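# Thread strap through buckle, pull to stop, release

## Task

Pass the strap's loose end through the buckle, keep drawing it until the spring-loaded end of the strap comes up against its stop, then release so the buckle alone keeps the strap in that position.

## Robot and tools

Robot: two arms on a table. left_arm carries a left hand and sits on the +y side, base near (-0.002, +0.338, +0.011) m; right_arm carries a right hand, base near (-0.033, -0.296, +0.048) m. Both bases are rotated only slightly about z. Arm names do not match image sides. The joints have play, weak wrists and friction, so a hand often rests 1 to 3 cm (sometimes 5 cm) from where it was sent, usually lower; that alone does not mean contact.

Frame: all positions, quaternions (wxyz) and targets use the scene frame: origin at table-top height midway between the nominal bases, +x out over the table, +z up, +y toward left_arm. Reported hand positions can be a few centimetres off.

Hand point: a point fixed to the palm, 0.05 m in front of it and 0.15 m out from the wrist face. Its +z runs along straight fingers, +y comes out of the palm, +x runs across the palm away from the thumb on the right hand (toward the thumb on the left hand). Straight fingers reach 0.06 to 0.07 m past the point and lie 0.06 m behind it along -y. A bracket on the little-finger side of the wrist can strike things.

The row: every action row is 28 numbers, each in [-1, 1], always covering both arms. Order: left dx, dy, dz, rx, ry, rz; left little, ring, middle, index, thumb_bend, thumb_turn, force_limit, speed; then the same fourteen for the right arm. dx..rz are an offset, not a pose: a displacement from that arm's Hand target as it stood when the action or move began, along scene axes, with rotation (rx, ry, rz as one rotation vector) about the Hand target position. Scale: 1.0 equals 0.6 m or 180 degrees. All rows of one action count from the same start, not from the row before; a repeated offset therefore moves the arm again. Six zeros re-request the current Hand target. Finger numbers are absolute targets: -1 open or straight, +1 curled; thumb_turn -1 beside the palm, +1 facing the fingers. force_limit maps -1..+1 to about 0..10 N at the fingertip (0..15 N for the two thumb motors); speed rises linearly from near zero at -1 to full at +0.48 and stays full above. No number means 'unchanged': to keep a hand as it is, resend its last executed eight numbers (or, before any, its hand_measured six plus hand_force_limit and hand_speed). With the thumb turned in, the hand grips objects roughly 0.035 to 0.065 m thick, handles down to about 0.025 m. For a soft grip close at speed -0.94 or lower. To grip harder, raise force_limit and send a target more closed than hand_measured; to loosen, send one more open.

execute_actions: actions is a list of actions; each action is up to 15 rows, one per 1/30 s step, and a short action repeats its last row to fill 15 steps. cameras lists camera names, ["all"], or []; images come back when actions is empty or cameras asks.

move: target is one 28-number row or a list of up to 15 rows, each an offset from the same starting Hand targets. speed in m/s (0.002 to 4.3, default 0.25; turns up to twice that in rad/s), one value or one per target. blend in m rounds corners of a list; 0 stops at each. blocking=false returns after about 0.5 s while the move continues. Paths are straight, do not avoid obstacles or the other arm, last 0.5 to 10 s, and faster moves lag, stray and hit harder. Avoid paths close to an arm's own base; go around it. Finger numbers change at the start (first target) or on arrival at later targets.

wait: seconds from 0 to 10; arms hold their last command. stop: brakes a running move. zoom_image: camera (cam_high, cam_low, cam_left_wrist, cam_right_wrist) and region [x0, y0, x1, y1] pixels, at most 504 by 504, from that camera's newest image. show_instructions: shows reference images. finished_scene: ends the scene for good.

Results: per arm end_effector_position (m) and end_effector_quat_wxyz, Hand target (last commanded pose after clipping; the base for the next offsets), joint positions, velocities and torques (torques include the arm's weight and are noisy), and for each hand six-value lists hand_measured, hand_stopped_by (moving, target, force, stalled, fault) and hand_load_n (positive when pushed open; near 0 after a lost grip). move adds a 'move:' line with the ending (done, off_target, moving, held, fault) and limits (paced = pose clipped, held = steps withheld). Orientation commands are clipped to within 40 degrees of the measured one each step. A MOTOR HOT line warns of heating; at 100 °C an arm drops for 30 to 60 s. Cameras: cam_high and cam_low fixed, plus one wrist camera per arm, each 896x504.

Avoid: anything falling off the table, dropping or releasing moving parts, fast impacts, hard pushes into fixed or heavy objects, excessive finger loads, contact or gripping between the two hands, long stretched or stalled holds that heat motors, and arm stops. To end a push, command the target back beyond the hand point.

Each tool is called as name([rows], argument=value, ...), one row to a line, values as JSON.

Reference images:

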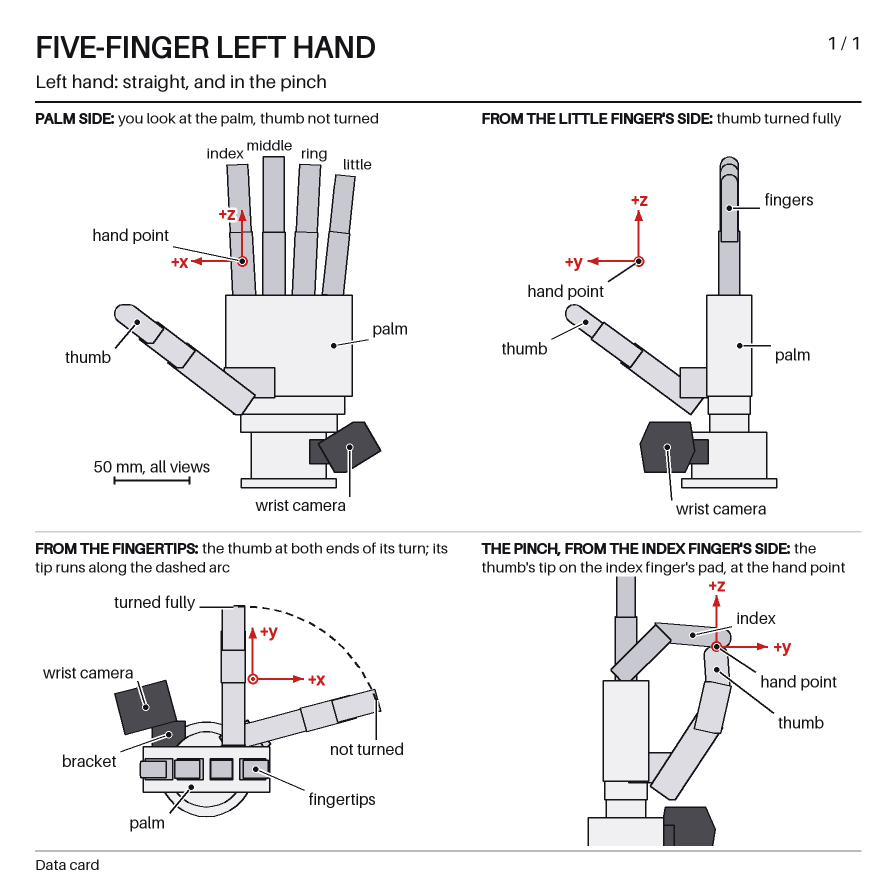

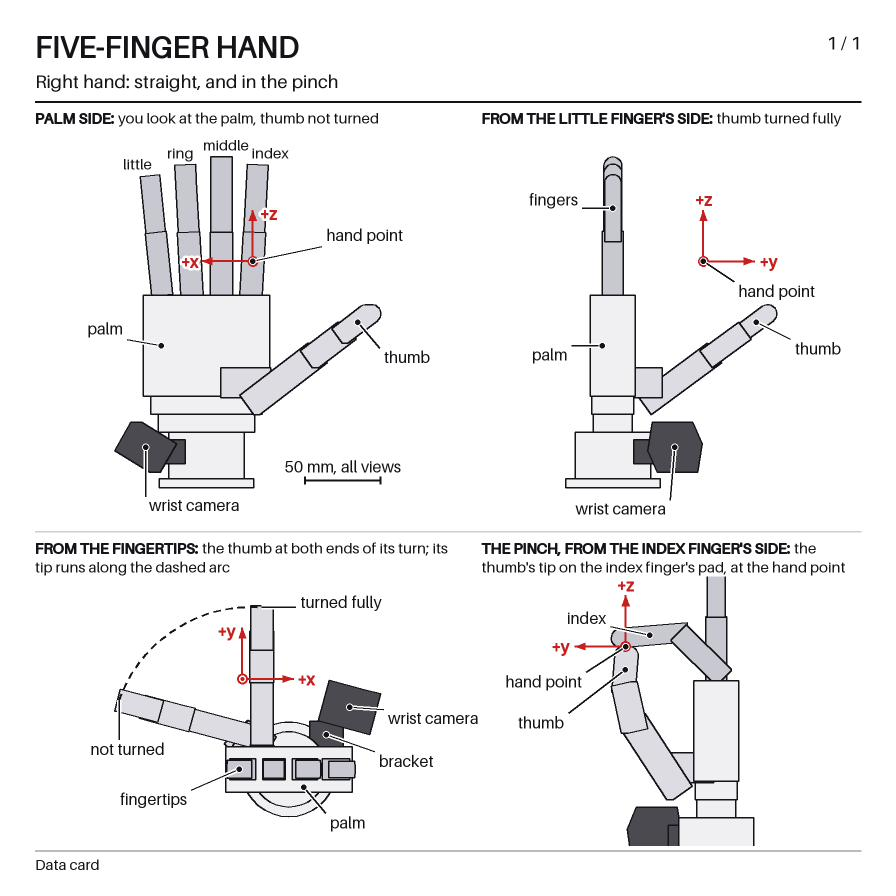

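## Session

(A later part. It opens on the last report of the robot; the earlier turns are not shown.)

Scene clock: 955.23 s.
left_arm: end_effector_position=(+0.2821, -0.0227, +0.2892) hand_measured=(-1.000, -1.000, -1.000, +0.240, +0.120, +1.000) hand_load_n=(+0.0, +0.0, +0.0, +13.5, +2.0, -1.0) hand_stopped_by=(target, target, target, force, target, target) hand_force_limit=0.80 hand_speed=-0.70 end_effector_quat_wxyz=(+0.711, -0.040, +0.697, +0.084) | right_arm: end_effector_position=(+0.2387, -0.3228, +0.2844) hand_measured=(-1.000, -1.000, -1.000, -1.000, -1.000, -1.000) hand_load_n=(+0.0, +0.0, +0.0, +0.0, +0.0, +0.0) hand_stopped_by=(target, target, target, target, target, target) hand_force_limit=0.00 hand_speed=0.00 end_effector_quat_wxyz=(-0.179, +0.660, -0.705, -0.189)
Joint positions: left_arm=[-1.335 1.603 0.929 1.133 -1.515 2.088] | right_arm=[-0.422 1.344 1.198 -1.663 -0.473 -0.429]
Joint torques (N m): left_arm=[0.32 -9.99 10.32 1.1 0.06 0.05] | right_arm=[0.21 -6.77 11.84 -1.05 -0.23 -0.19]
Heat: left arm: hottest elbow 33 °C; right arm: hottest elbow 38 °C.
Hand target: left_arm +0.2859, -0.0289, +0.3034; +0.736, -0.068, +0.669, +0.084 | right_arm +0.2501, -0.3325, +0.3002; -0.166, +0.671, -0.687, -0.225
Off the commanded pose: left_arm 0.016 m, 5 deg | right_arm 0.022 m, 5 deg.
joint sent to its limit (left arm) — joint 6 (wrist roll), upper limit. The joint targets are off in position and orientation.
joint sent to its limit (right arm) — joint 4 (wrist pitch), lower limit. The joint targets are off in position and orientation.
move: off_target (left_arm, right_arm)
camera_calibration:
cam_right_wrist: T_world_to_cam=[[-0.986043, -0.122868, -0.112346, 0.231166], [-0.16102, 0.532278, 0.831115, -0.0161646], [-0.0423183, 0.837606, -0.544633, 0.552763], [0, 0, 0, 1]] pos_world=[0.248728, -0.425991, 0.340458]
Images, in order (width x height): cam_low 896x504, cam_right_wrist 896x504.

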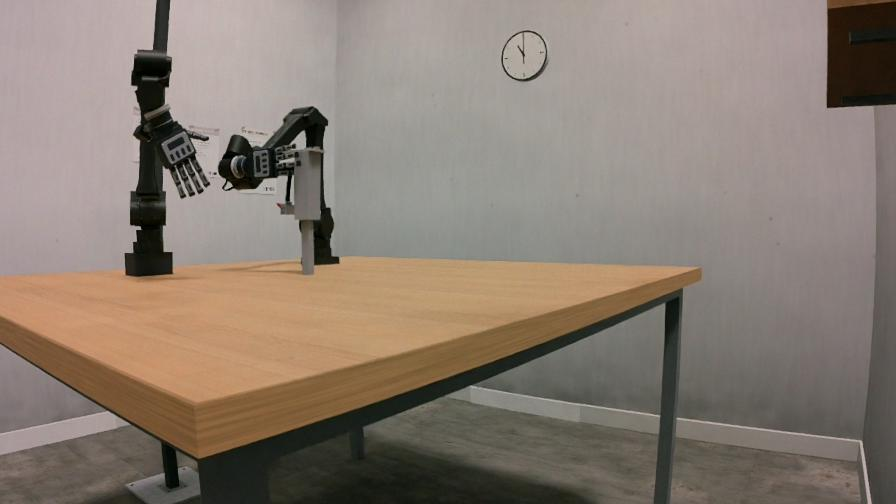

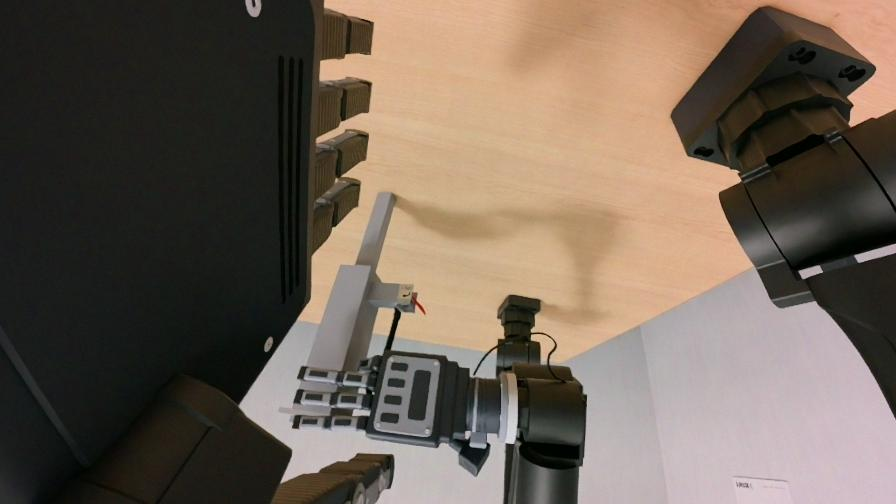

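move([
  [0.003,0.009,0.0,0,0,0,-1,-1,-1,0.6,0.12,1,0.8,-0.7,0,0,0.0,0,0,0,-1,-1,-1,-1,-1,-1,0,0],
], cameras=["cam_low","cam_right_wrist"], speed=0.03)

zoom_image(camera="cam_right_wrist", region=[380, 290, 420, 330])

zoom_image(camera="cam_low", region=[275, 190, 305, 220])

Scene clock: 974.93 s.
left_arm: end_effector_position=(+0.2821, -0.0226, +0.2893) hand_measured=(-1.000, -1.000, -1.000, +0.240, +0.120, +1.000) hand_load_n=(+0.0, +0.0, +0.0, +14.0, +2.0, -1.5) hand_stopped_by=(target, target, target, force, target, target) hand_force_limit=0.80 hand_speed=-0.70 end_effector_quat_wxyz=(+0.711, -0.042, +0.697, +0.082) | right_arm: end_effector_position=(+0.2387, -0.3228, +0.2844) hand_measured=(-1.000, -1.000, -1.000, -1.000, -1.000, -1.000) hand_load_n=(+0.0, +0.0, +0.0, +0.0, +0.0, +0.0) hand_stopped_by=(target, target, target, target, target, target) hand_force_limit=0.00 hand_speed=0.00 end_effector_quat_wxyz=(-0.179, +0.660, -0.705, -0.189)
Joint positions: left_arm=[-1.335 1.603 0.929 1.137 -1.515 2.088] | right_arm=[-0.422 1.344 1.198 -1.663 -0.473 -0.429]
Joint torques (N m): left_arm=[0.21 -10.87 9.17 1.06 0.29 0.04] | right_arm=[0.21 -6.77 11.84 -1.05 -0.24 -0.19]
Heat: left arm: hottest elbow 33 °C; right arm: hottest elbow 38 °C.
Hand target: left_arm +0.2877, -0.0235, +0.3034; +0.736, -0.068, +0.669, +0.084 | right_arm +0.2501, -0.3325, +0.3002; -0.166, +0.671, -0.687, -0.225
Off the commanded pose: left_arm 0.015 m, 5 deg | right_arm 0.022 m, 5 deg.
joint sent to its limit (left arm) — joint 6 (wrist roll), upper limit. The joint targets are off in position and orientation.
joint sent to its limit (right arm) — joint 4 (wrist pitch), lower limit. The joint targets are off in position and orientation.
move: off_target (left_arm, right_arm)
camera_calibration:
cam_right_wrist: T_world_to_cam=[[-0.986043, -0.122868, -0.112346, 0.231166], [-0.16102, 0.532278, 0.831115, -0.0161646], [-0.0423183, 0.837606, -0.544633, 0.552763], [0, 0, 0, 1]] pos_world=[0.248728, -0.425991, 0.340458]
Images, in order (width x height): cam_low 896x504, cam_right_wrist 896x504.

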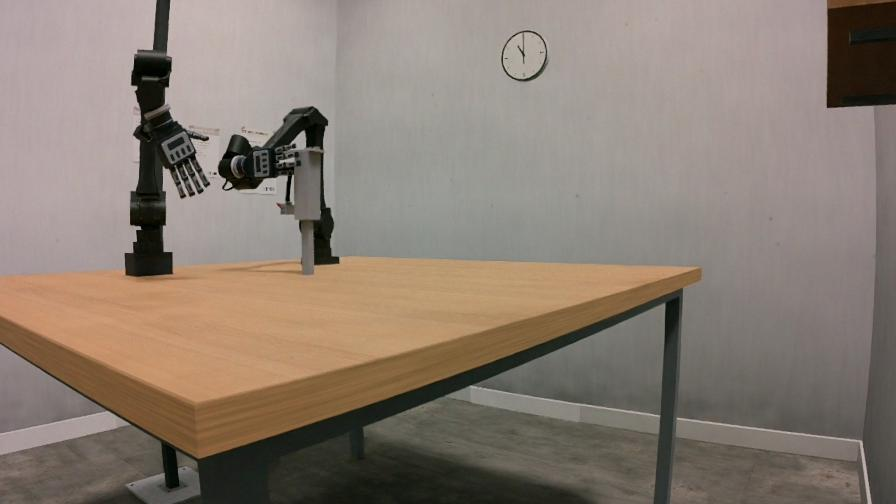

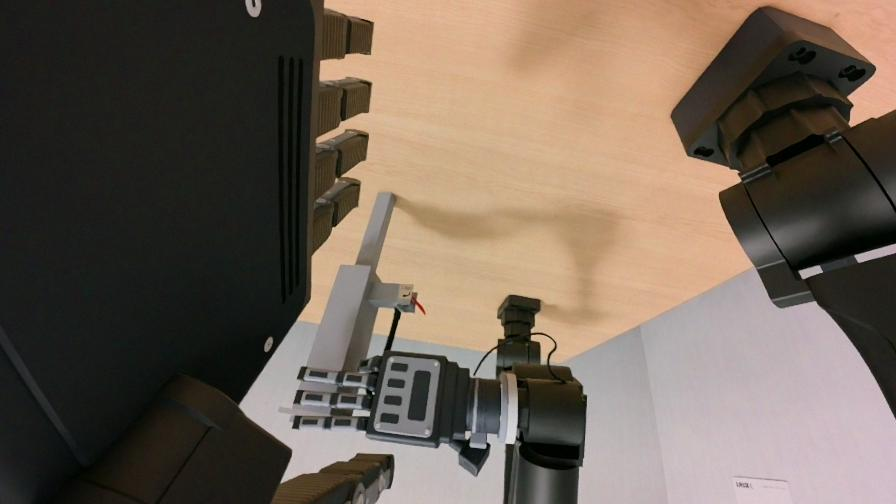

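Scaled by 12.600.

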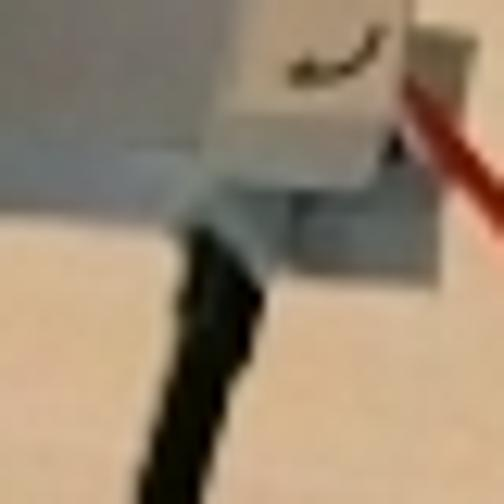

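Scaled by 16.800.

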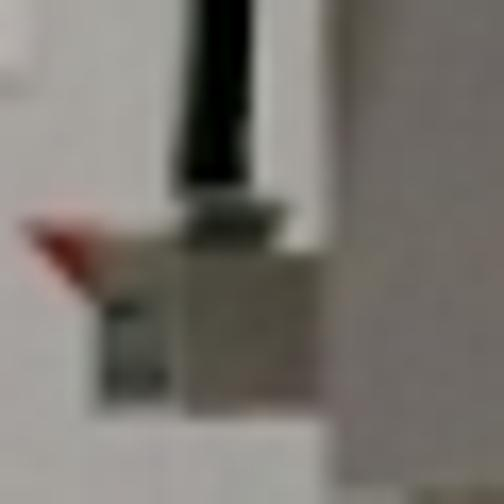

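move([
  [0.003,0.01,0.0,0,0,0,-1,-1,-1,0.6,0.12,1,0.8,-0.7,0,0,0.0,0,0,0,-1,-1,-1,-1,-1,-1,0,0],
], cameras=["cam_low","cam_right_wrist"], speed=0.03)

zoom_image(camera="cam_right_wrist", region=[380, 290, 420, 330])

zoom_image(camera="cam_low", region=[275, 190, 305, 220])

Scene clock: 980.10 s.
left_arm: end_effector_position=(+0.2854, -0.0200, +0.2893) hand_measured=(-1.000, -1.000, -1.000, +0.240, +0.120, +1.000) hand_load_n=(+0.0, +0.0, +0.0, +13.5, +2.0, -1.0) hand_stopped_by=(target, target, target, force, target, target) hand_force_limit=0.80 hand_speed=-0.70 end_effector_quat_wxyz=(+0.711, -0.047, +0.697, +0.084) | right_arm: end_effector_position=(+0.2387, -0.3228, +0.2844) hand_measured=(-1.000, -1.000, -1.000, -1.000, -1.000, -1.000) hand_load_n=(+0.0, +0.0, +0.0, +0.0, -0.5, +0.0) hand_stopped_by=(target, target, target, target, target, target) hand_force_limit=0.00 hand_speed=0.00 end_effector_quat_wxyz=(-0.179, +0.660, -0.705, -0.189)
Joint positions: left_arm=[-1.326 1.603 0.929 1.142 -1.515 2.088] | right_arm=[-0.422 1.344 1.198 -1.663 -0.473 -0.429]
Joint torques (N m): left_arm=[0.21 -11.4 7.87 1.09 0.54 0.04] | right_arm=[0.21 -6.77 11.84 -1.05 -0.23 -0.18]
Heat: left arm: hottest elbow 33 °C; right arm: hottest elbow 38 °C.
Hand target: left_arm +0.2895, -0.0175, +0.3034; +0.736, -0.068, +0.669, +0.084 | right_arm +0.2501, -0.3325, +0.3002; -0.166, +0.671, -0.687, -0.225
Off the commanded pose: left_arm 0.015 m, 5 deg | right_arm 0.022 m, 5 deg.
joint sent to its limit (left arm) — joint 6 (wrist roll), upper limit. The joint targets are off in position and orientation.
joint sent to its limit (right arm) — joint 4 (wrist pitch), lower limit. The joint targets are off in position and orientation.
move: off_target (left_arm, right_arm)
camera_calibration:
cam_right_wrist: T_world_to_cam=[[-0.986043, -0.122868, -0.112346, 0.231166], [-0.16102, 0.532278, 0.831115, -0.0161646], [-0.0423183, 0.837606, -0.544633, 0.552763], [0, 0, 0, 1]] pos_world=[0.248728, -0.425991, 0.340458]
Images, in order (width x height): cam_low 896x504, cam_right_wrist 896x504.

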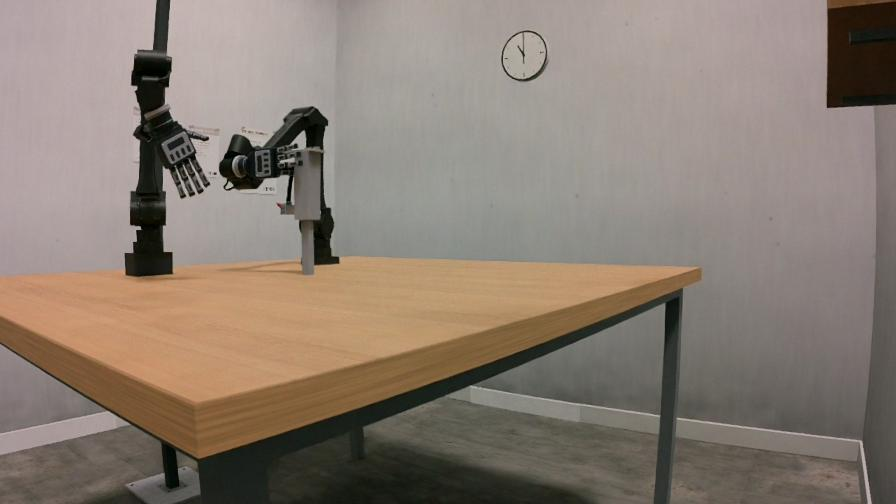

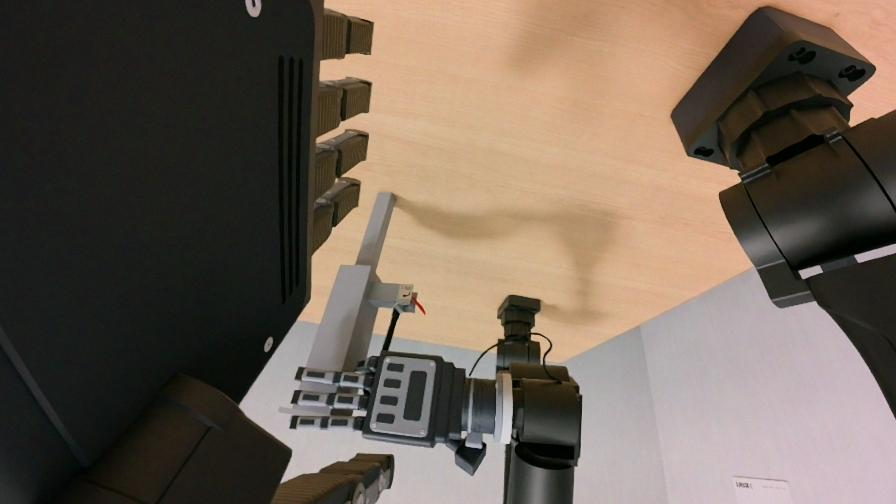

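Scaled by 12.600.

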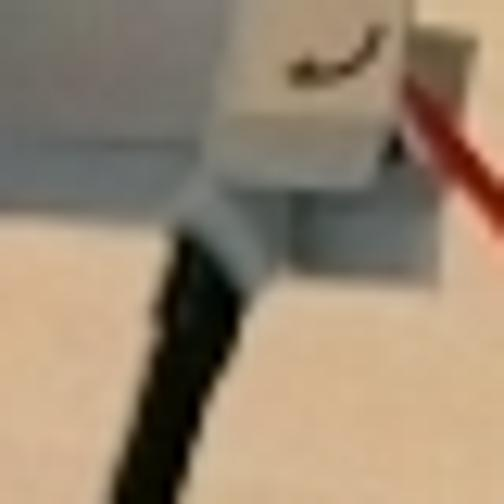

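Scaled by 16.800.

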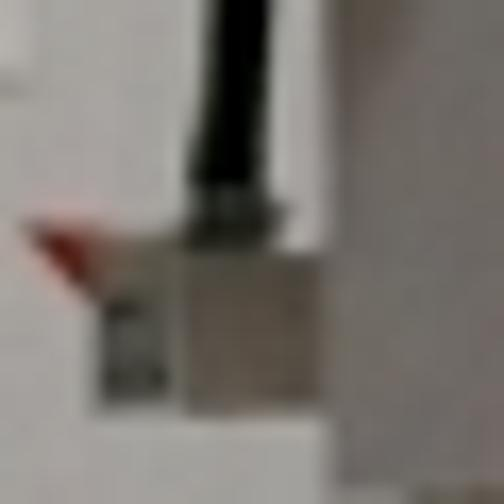

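move([
  [-0.009,0.003,0.0,0,0,0,-1,-1,-1,0.6,0.12,1,0.8,-0.7,0,0,0.0,0,0,0,-1,-1,-1,-1,-1,-1,0,0],
], cameras=["cam_low","cam_right_wrist"], speed=0.03)

zoom_image(camera="cam_right_wrist", region=[380, 290, 420, 330])

zoom_image(camera="cam_low", region=[275, 190, 305, 220])

Scene clock: 991.33 s.
left_arm: end_effector_position=(+0.2872, -0.0165, +0.2897) hand_measured=(-1.000, -1.000, -1.000, +0.240, +0.120, +1.000) hand_load_n=(+0.0, +0.0, +0.0, +14.0, +2.0, -1.0) hand_stopped_by=(target, target, target, force, target, target) hand_force_limit=0.80 hand_speed=-0.70 end_effector_quat_wxyz=(+0.711, -0.049, +0.697, +0.086) | right_arm: end_effector_position=(+0.2387, -0.3228, +0.2844) hand_measured=(-1.000, -1.000, -1.000, -1.000, -1.000, -1.000) hand_load_n=(+0.0, +0.0, +0.0, +0.0, +0.0, +0.0) hand_stopped_by=(target, target, target, target, target, target) hand_force_limit=0.00 hand_speed=0.00 end_effector_quat_wxyz=(-0.179, +0.660, -0.705, -0.189)
Joint positions: left_arm=[-1.32 1.599 0.924 1.142 -1.515 2.088] | right_arm=[-0.422 1.344 1.198 -1.663 -0.473 -0.429]
Joint torques (N m): left_arm=[-0.79 -11.75 7.53 1.06 0.15 0.05] | right_arm=[0.15 -6.77 11.84 -1.05 -0.24 -0.18]
Heat: left arm: hottest elbow 32 °C; right arm: hottest elbow 38 °C.
Hand target: left_arm +0.2841, -0.0157, +0.3034; +0.736, -0.068, +0.669, +0.084 | right_arm +0.2501, -0.3325, +0.3002; -0.166, +0.671, -0.687, -0.225
Off the commanded pose: left_arm 0.014 m, 5 deg | right_arm 0.022 m, 5 deg.
joint sent to its limit (left arm) — joint 6 (wrist roll), upper limit. The joint targets are off in position and orientation.
joint sent to its limit (right arm) — joint 4 (wrist pitch), lower limit. The joint targets are off in position and orientation.
move: off_target (left_arm, right_arm)
camera_calibration:
cam_right_wrist: T_world_to_cam=[[-0.986043, -0.122868, -0.112346, 0.231166], [-0.16102, 0.532278, 0.831115, -0.0161646], [-0.0423183, 0.837606, -0.544633, 0.552763], [0, 0, 0, 1]] pos_world=[0.248728, -0.425991, 0.340458]
Images, in order (width x height): cam_low 896x504, cam_right_wrist 896x504.

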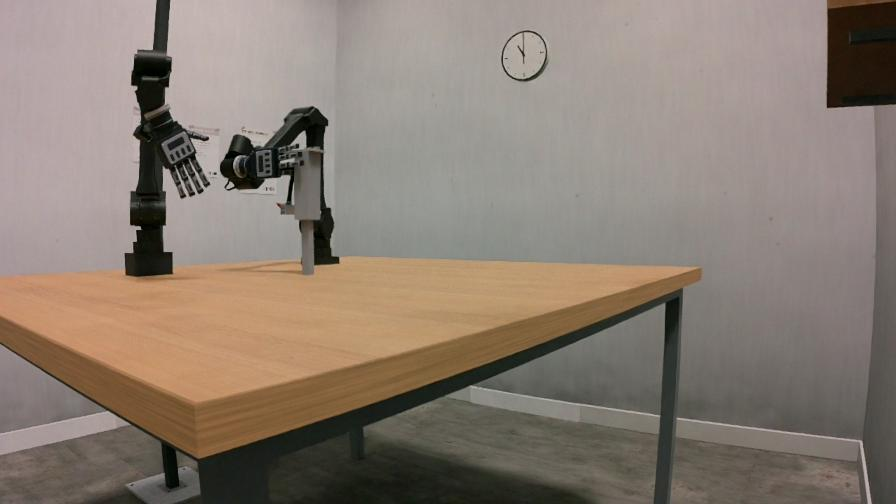

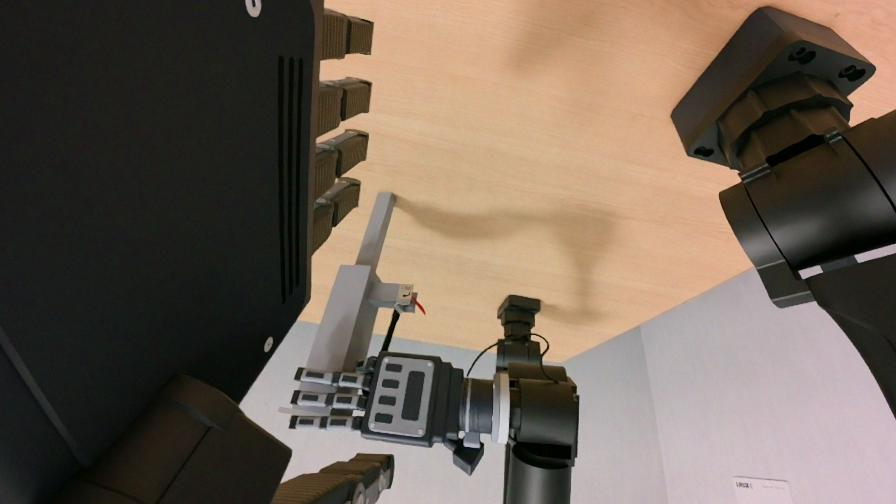

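Scaled by 12.600.

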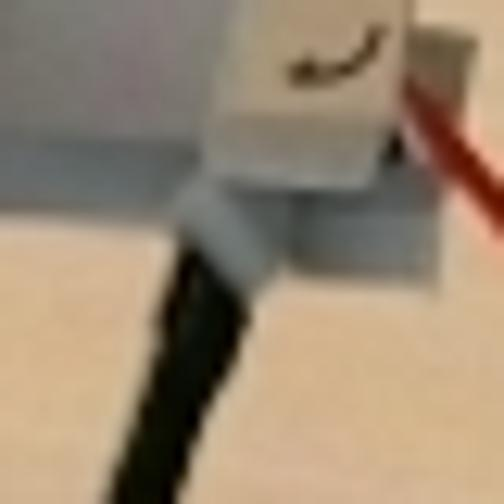

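Scaled by 16.800.

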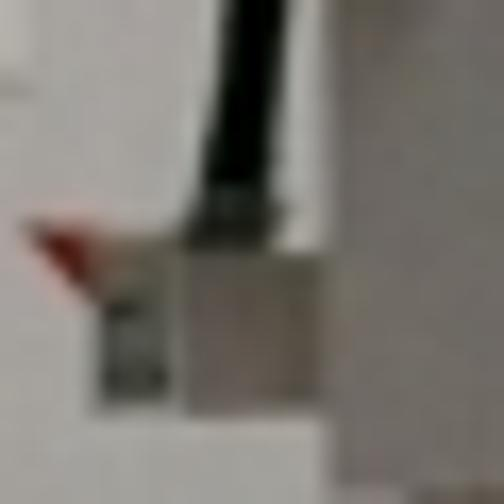

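move([
  [-0.008,0.0,-0.022,0,0,0,-1,-1,-1,0.6,0.12,1,0.8,-0.7,0,0,0.0,0,0,0,-1,-1,-1,-1,-1,-1,0,0],
], cameras=["cam_low","cam_right_wrist"], speed=0.03)

zoom_image(camera="cam_right_wrist", region=[370, 285, 430, 345])

zoom_image(camera="cam_low", region=[270, 175, 310, 220])

Scene clock: 999.53 s.
left_arm: end_effector_position=(+0.2839, -0.0127, +0.2844) hand_measured=(-1.000, -1.000, -1.000, +0.240, +0.120, +1.000) hand_load_n=(+0.0, +0.0, +0.0, +13.5, +2.0, -1.0) hand_stopped_by=(target, target, target, force, target, target) hand_force_limit=0.80 hand_speed=-0.70 end_effector_quat_wxyz=(+0.711, -0.056, +0.697, +0.080) | right_arm: end_effector_position=(+0.2387, -0.3228, +0.2844) hand_measured=(-1.000, -1.000, -1.000, -1.000, -1.000, -1.000) hand_load_n=(+0.0, +0.0, +0.0, +0.0, +0.0, +0.0) hand_stopped_by=(target, target, target, target, target, target) hand_force_limit=0.00 hand_speed=0.00 end_effector_quat_wxyz=(-0.179, +0.660, -0.705, -0.189)
Joint positions: left_arm=[-1.324 1.599 0.908 1.177 -1.521 2.088] | right_arm=[-0.422 1.344 1.198 -1.663 -0.473 -0.429]
Joint torques (N m): left_arm=[-1.26 -10.29 7.43 1.09 0.09 0.04] | right_arm=[0.21 -6.77 11.84 -1.05 -0.23 -0.19]
Heat: left arm: hottest elbow 32 °C; right arm: hottest elbow 38 °C.
Hand target: left_arm +0.2793, -0.0157, +0.2902; +0.736, -0.068, +0.669, +0.084 | right_arm +0.2501, -0.3325, +0.3002; -0.166, +0.671, -0.687, -0.225
Off the commanded pose: left_arm 0.008 m, 5 deg | right_arm 0.022 m, 5 deg.
joint sent to its limit (left arm) — joint 6 (wrist roll), upper limit. The joint targets are off in position and orientation.
joint sent to its limit (right arm) — joint 4 (wrist pitch), lower limit. The joint targets are off in position and orientation.
move: off_target (left_arm, right_arm)
camera_calibration:
cam_right_wrist: T_world_to_cam=[[-0.986043, -0.122868, -0.112346, 0.231166], [-0.16102, 0.532278, 0.831115, -0.0161646], [-0.0423183, 0.837606, -0.544633, 0.552763], [0, 0, 0, 1]] pos_world=[0.248728, -0.425991, 0.340458]
Images, in order (width x height): cam_low 896x504, cam_right_wrist 896x504.

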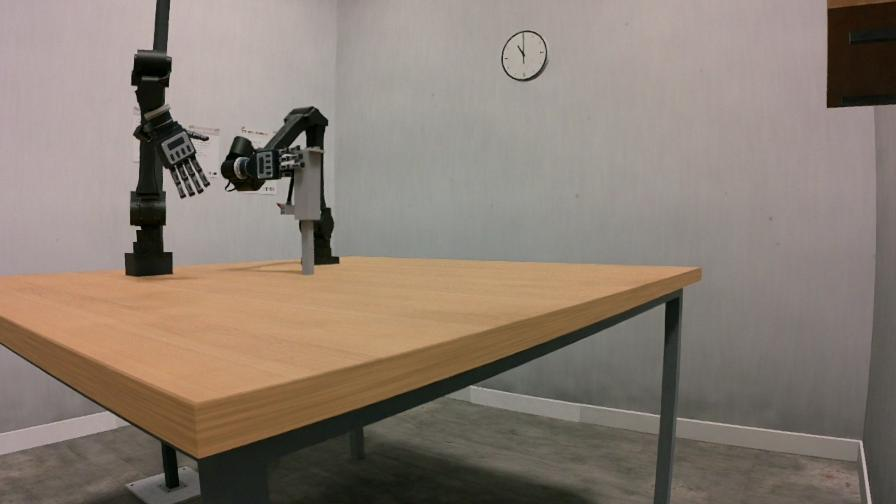

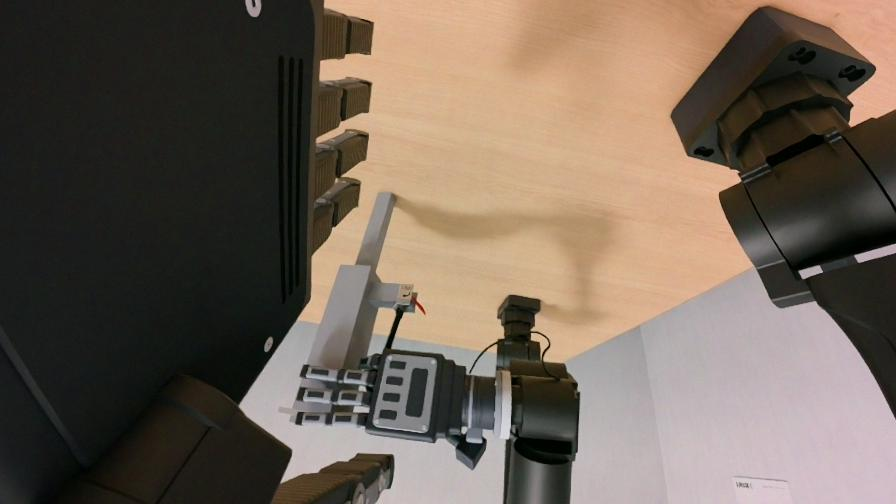

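Scaled by 8.400.

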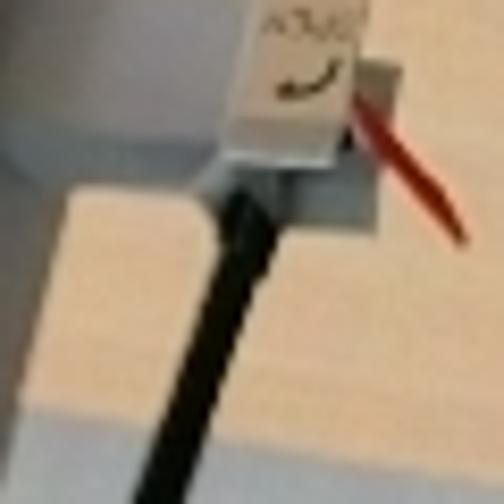

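Scaled by 11.200.

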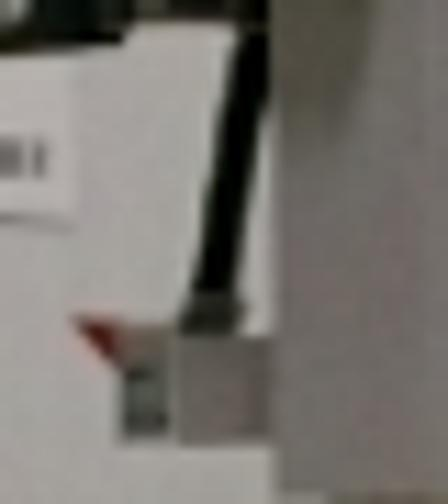

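move([
  [-0.004,-0.016,-0.025,0,0,0,-1,-1,-1,0.6,0.12,1,0.8,-0.7,0,0,0.0,0,0,0,-1,-1,-1,-1,-1,-1,0,0],
], cameras=["cam_low","cam_right_wrist"], speed=0.03)

zoom_image(camera="cam_right_wrist", region=[370, 285, 430, 345])

zoom_image(camera="cam_low", region=[270, 175, 310, 220])

Scene clock: 1006.70 s.
left_arm: end_effector_position=(+0.2809, -0.0188, +0.2685) hand_measured=(-1.000, -1.000, -1.000, +0.240, +0.120, +1.000) hand_load_n=(+0.0, +0.0, +0.0, +14.0, +2.0, -1.5) hand_stopped_by=(target, target, target, force, target, target) hand_force_limit=0.80 hand_speed=-0.70 end_effector_quat_wxyz=(+0.709, -0.054, +0.698, +0.081) | right_arm: end_effector_position=(+0.2387, -0.3228, +0.2844) hand_measured=(-1.000, -1.000, -1.000, -1.000, -1.000, -1.000) hand_load_n=(+0.0, +0.0, +0.0, +0.0, +0.0, +0.0) hand_stopped_by=(target, target, target, target, target, target) hand_force_limit=0.00 hand_speed=0.00 end_effector_quat_wxyz=(-0.179, +0.660, -0.705, -0.189)
Joint positions: left_arm=[-1.333 1.638 0.908 1.212 -1.531 2.088] | right_arm=[-0.422 1.344 1.198 -1.663 -0.473 -0.429]
Joint torques (N m): left_arm=[-1.26 -10.23 8.06 1.06 0.08 0.04] | right_arm=[0.21 -6.71 11.85 -1.05 -0.23 -0.19]
Heat: left arm: hottest elbow 32 °C; right arm: hottest elbow 38 °C.
Hand target: left_arm +0.2769, -0.0253, +0.2752; +0.736, -0.068, +0.669, +0.084 | right_arm +0.2501, -0.3325, +0.3002; -0.166, +0.671, -0.687, -0.225
Off the commanded pose: left_arm 0.010 m, 5 deg | right_arm 0.022 m, 5 deg.
joint sent to its limit (left arm) — joint 6 (wrist roll), upper limit. The joint targets are off in position and orientation.
joint sent to its limit (right arm) — joint 4 (wrist pitch), lower limit. The joint targets are off in position and orientation.
move: off_target (left_arm, right_arm)
camera_calibration:
cam_right_wrist: T_world_to_cam=[[-0.986043, -0.122868, -0.112346, 0.231166], [-0.16102, 0.532278, 0.831115, -0.0161646], [-0.0423183, 0.837606, -0.544633, 0.552763], [0, 0, 0, 1]] pos_world=[0.248728, -0.425991, 0.340458]
Images, in order (width x height): cam_low 896x504, cam_right_wrist 896x504.

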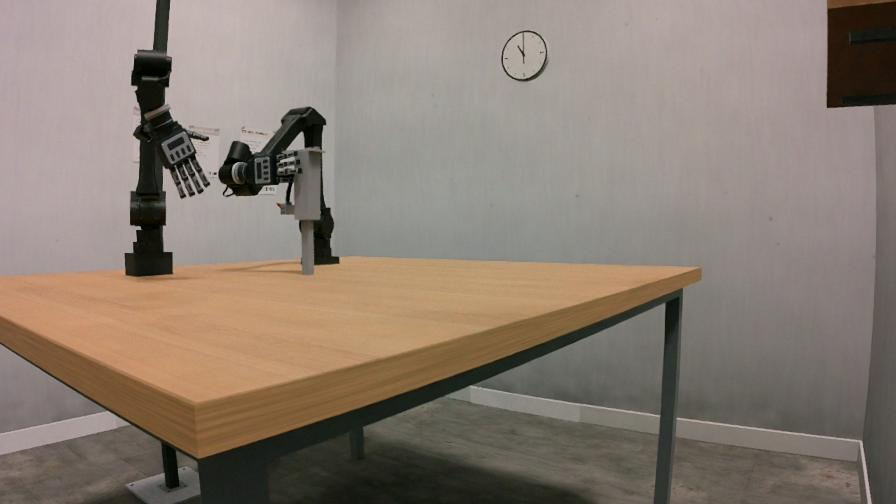

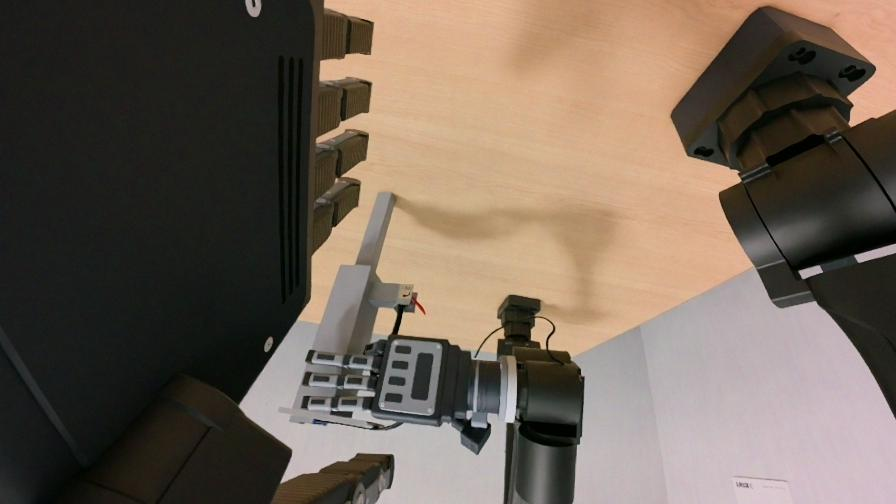

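Scaled by 8.400.

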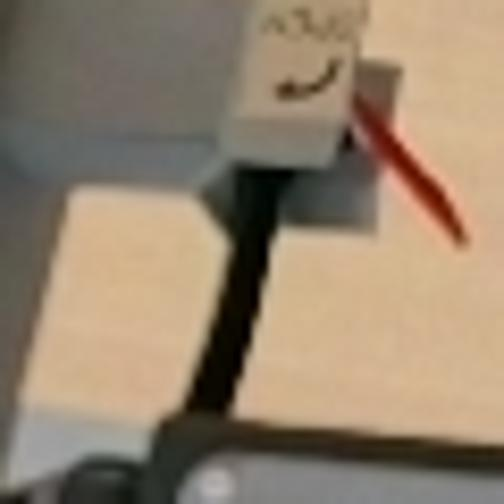

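Scaled by 11.200.

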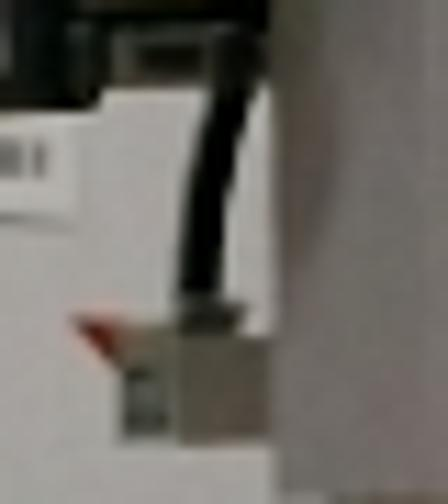

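move([
  [-0.004,0.002,-0.03,0,0,0,-1,-1,-1,0.6,0.12,1,0.8,-0.7,0,0,0.0,0,0,0,-1,-1,-1,-1,-1,-1,0,0],
], cameras=["cam_low","cam_right_wrist","cam_high"], speed=0.03)

zoom_image(camera="cam_right_wrist", region=[370, 255, 430, 345])

zoom_image(camera="cam_low", region=[270, 175, 310, 220])

Scene clock: 1013.43 s.
left_arm: end_effector_position=(+0.2796, -0.0196, +0.2543) hand_measured=(-1.000, -1.000, -1.000, +0.240, +0.120, +1.000) hand_load_n=(+0.0, +0.0, +0.0, +13.5, +2.5, -1.5) hand_stopped_by=(target, target, target, force, target, target) hand_force_limit=0.80 hand_speed=-0.70 end_effector_quat_wxyz=(+0.709, -0.058, +0.699, +0.077) | right_arm: end_effector_position=(+0.2387, -0.3228, +0.2844) hand_measured=(-1.000, -1.000, -1.000, -1.000, -1.000, -1.000) hand_load_n=(+0.0, +0.5, +0.0, +0.0, +0.0, +0.0) hand_stopped_by=(target, target, target, target, target, target) hand_force_limit=0.00 hand_speed=0.00 end_effector_quat_wxyz=(-0.179, +0.660, -0.705, -0.189)
Joint positions: left_arm=[-1.336 1.668 0.897 1.263 -1.534 2.088] | right_arm=[-0.422 1.344 1.198 -1.663 -0.473 -0.429]
Joint torques (N m): left_arm=[-1.2 -10.17 6.86 1.06 0.08 0.05] | right_arm=[0.21 -6.77 11.84 -1.05 -0.24 -0.19]
Heat: left arm: hottest elbow 32 °C; right arm: hottest elbow 38 °C.
Hand target: left_arm +0.2745, -0.0241, +0.2572; +0.736, -0.068, +0.669, +0.084 | right_arm +0.2501, -0.3325, +0.3002; -0.166, +0.671, -0.687, -0.225
Off the commanded pose: left_arm 0.007 m, 5 deg | right_arm 0.022 m, 5 deg.
joint sent to its limit (left arm) — joint 6 (wrist roll), upper limit. The joint targets are off in position and orientation.
joint sent to its limit (right arm) — joint 4 (wrist pitch), lower limit. The joint targets are off in position and orientation.
move: off_target (left_arm, right_arm)
camera_calibration:
cam_right_wrist: T_world_to_cam=[[-0.986043, -0.122868, -0.112346, 0.231166], [-0.16102, 0.532278, 0.831115, -0.0161646], [-0.0423183, 0.837606, -0.544633, 0.552763], [0, 0, 0, 1]] pos_world=[0.248728, -0.425991, 0.340458]
Images, in order (width x height): cam_high 896x504, cam_low 896x504, cam_right_wrist 896x504.

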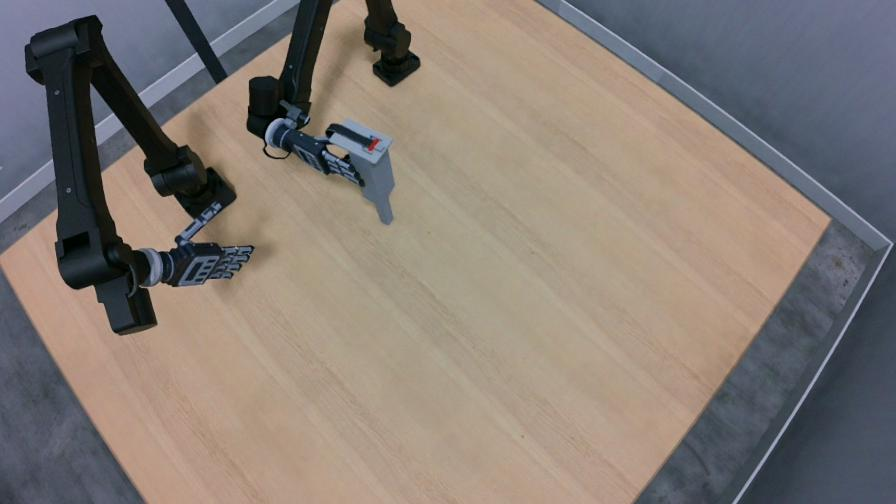

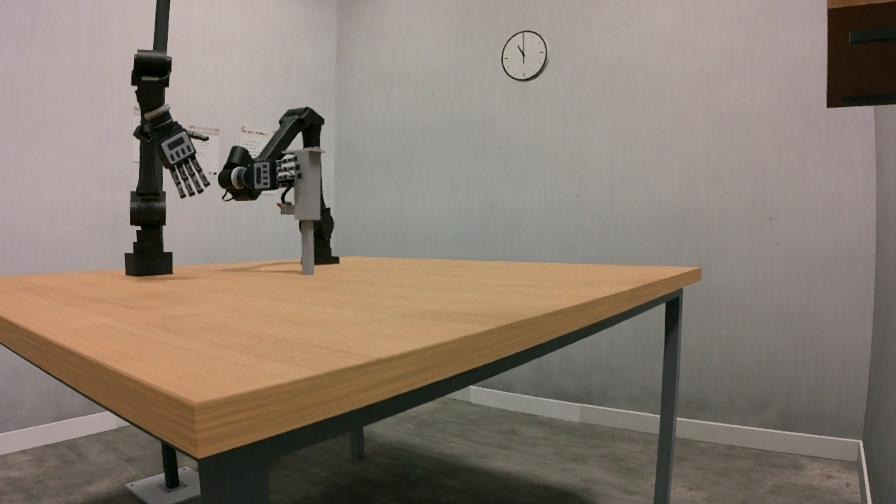

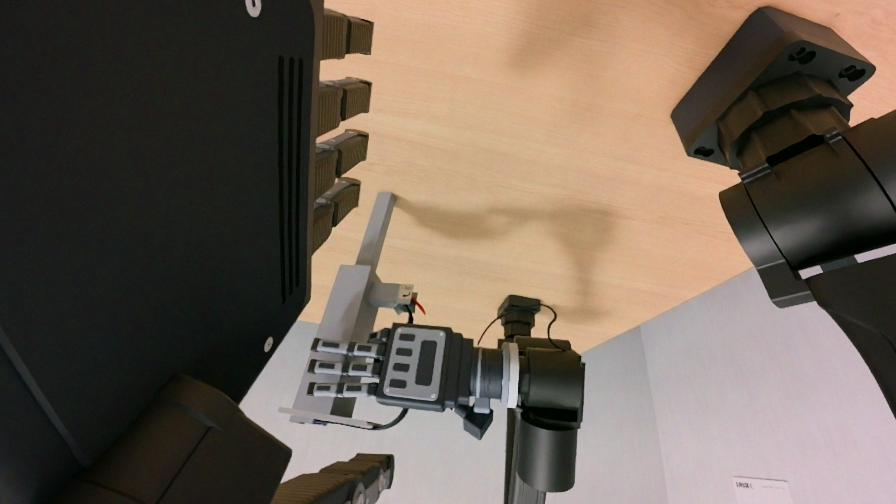

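Scaled by 5.600.

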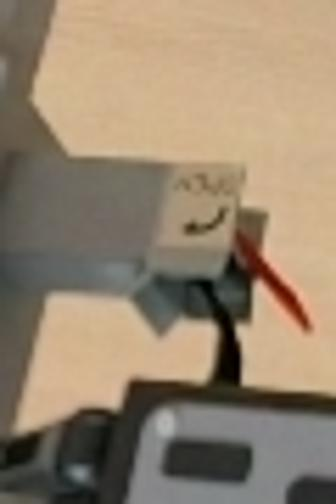

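Scaled by 11.200.

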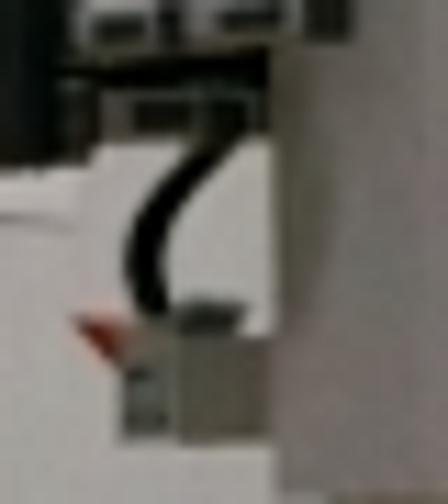

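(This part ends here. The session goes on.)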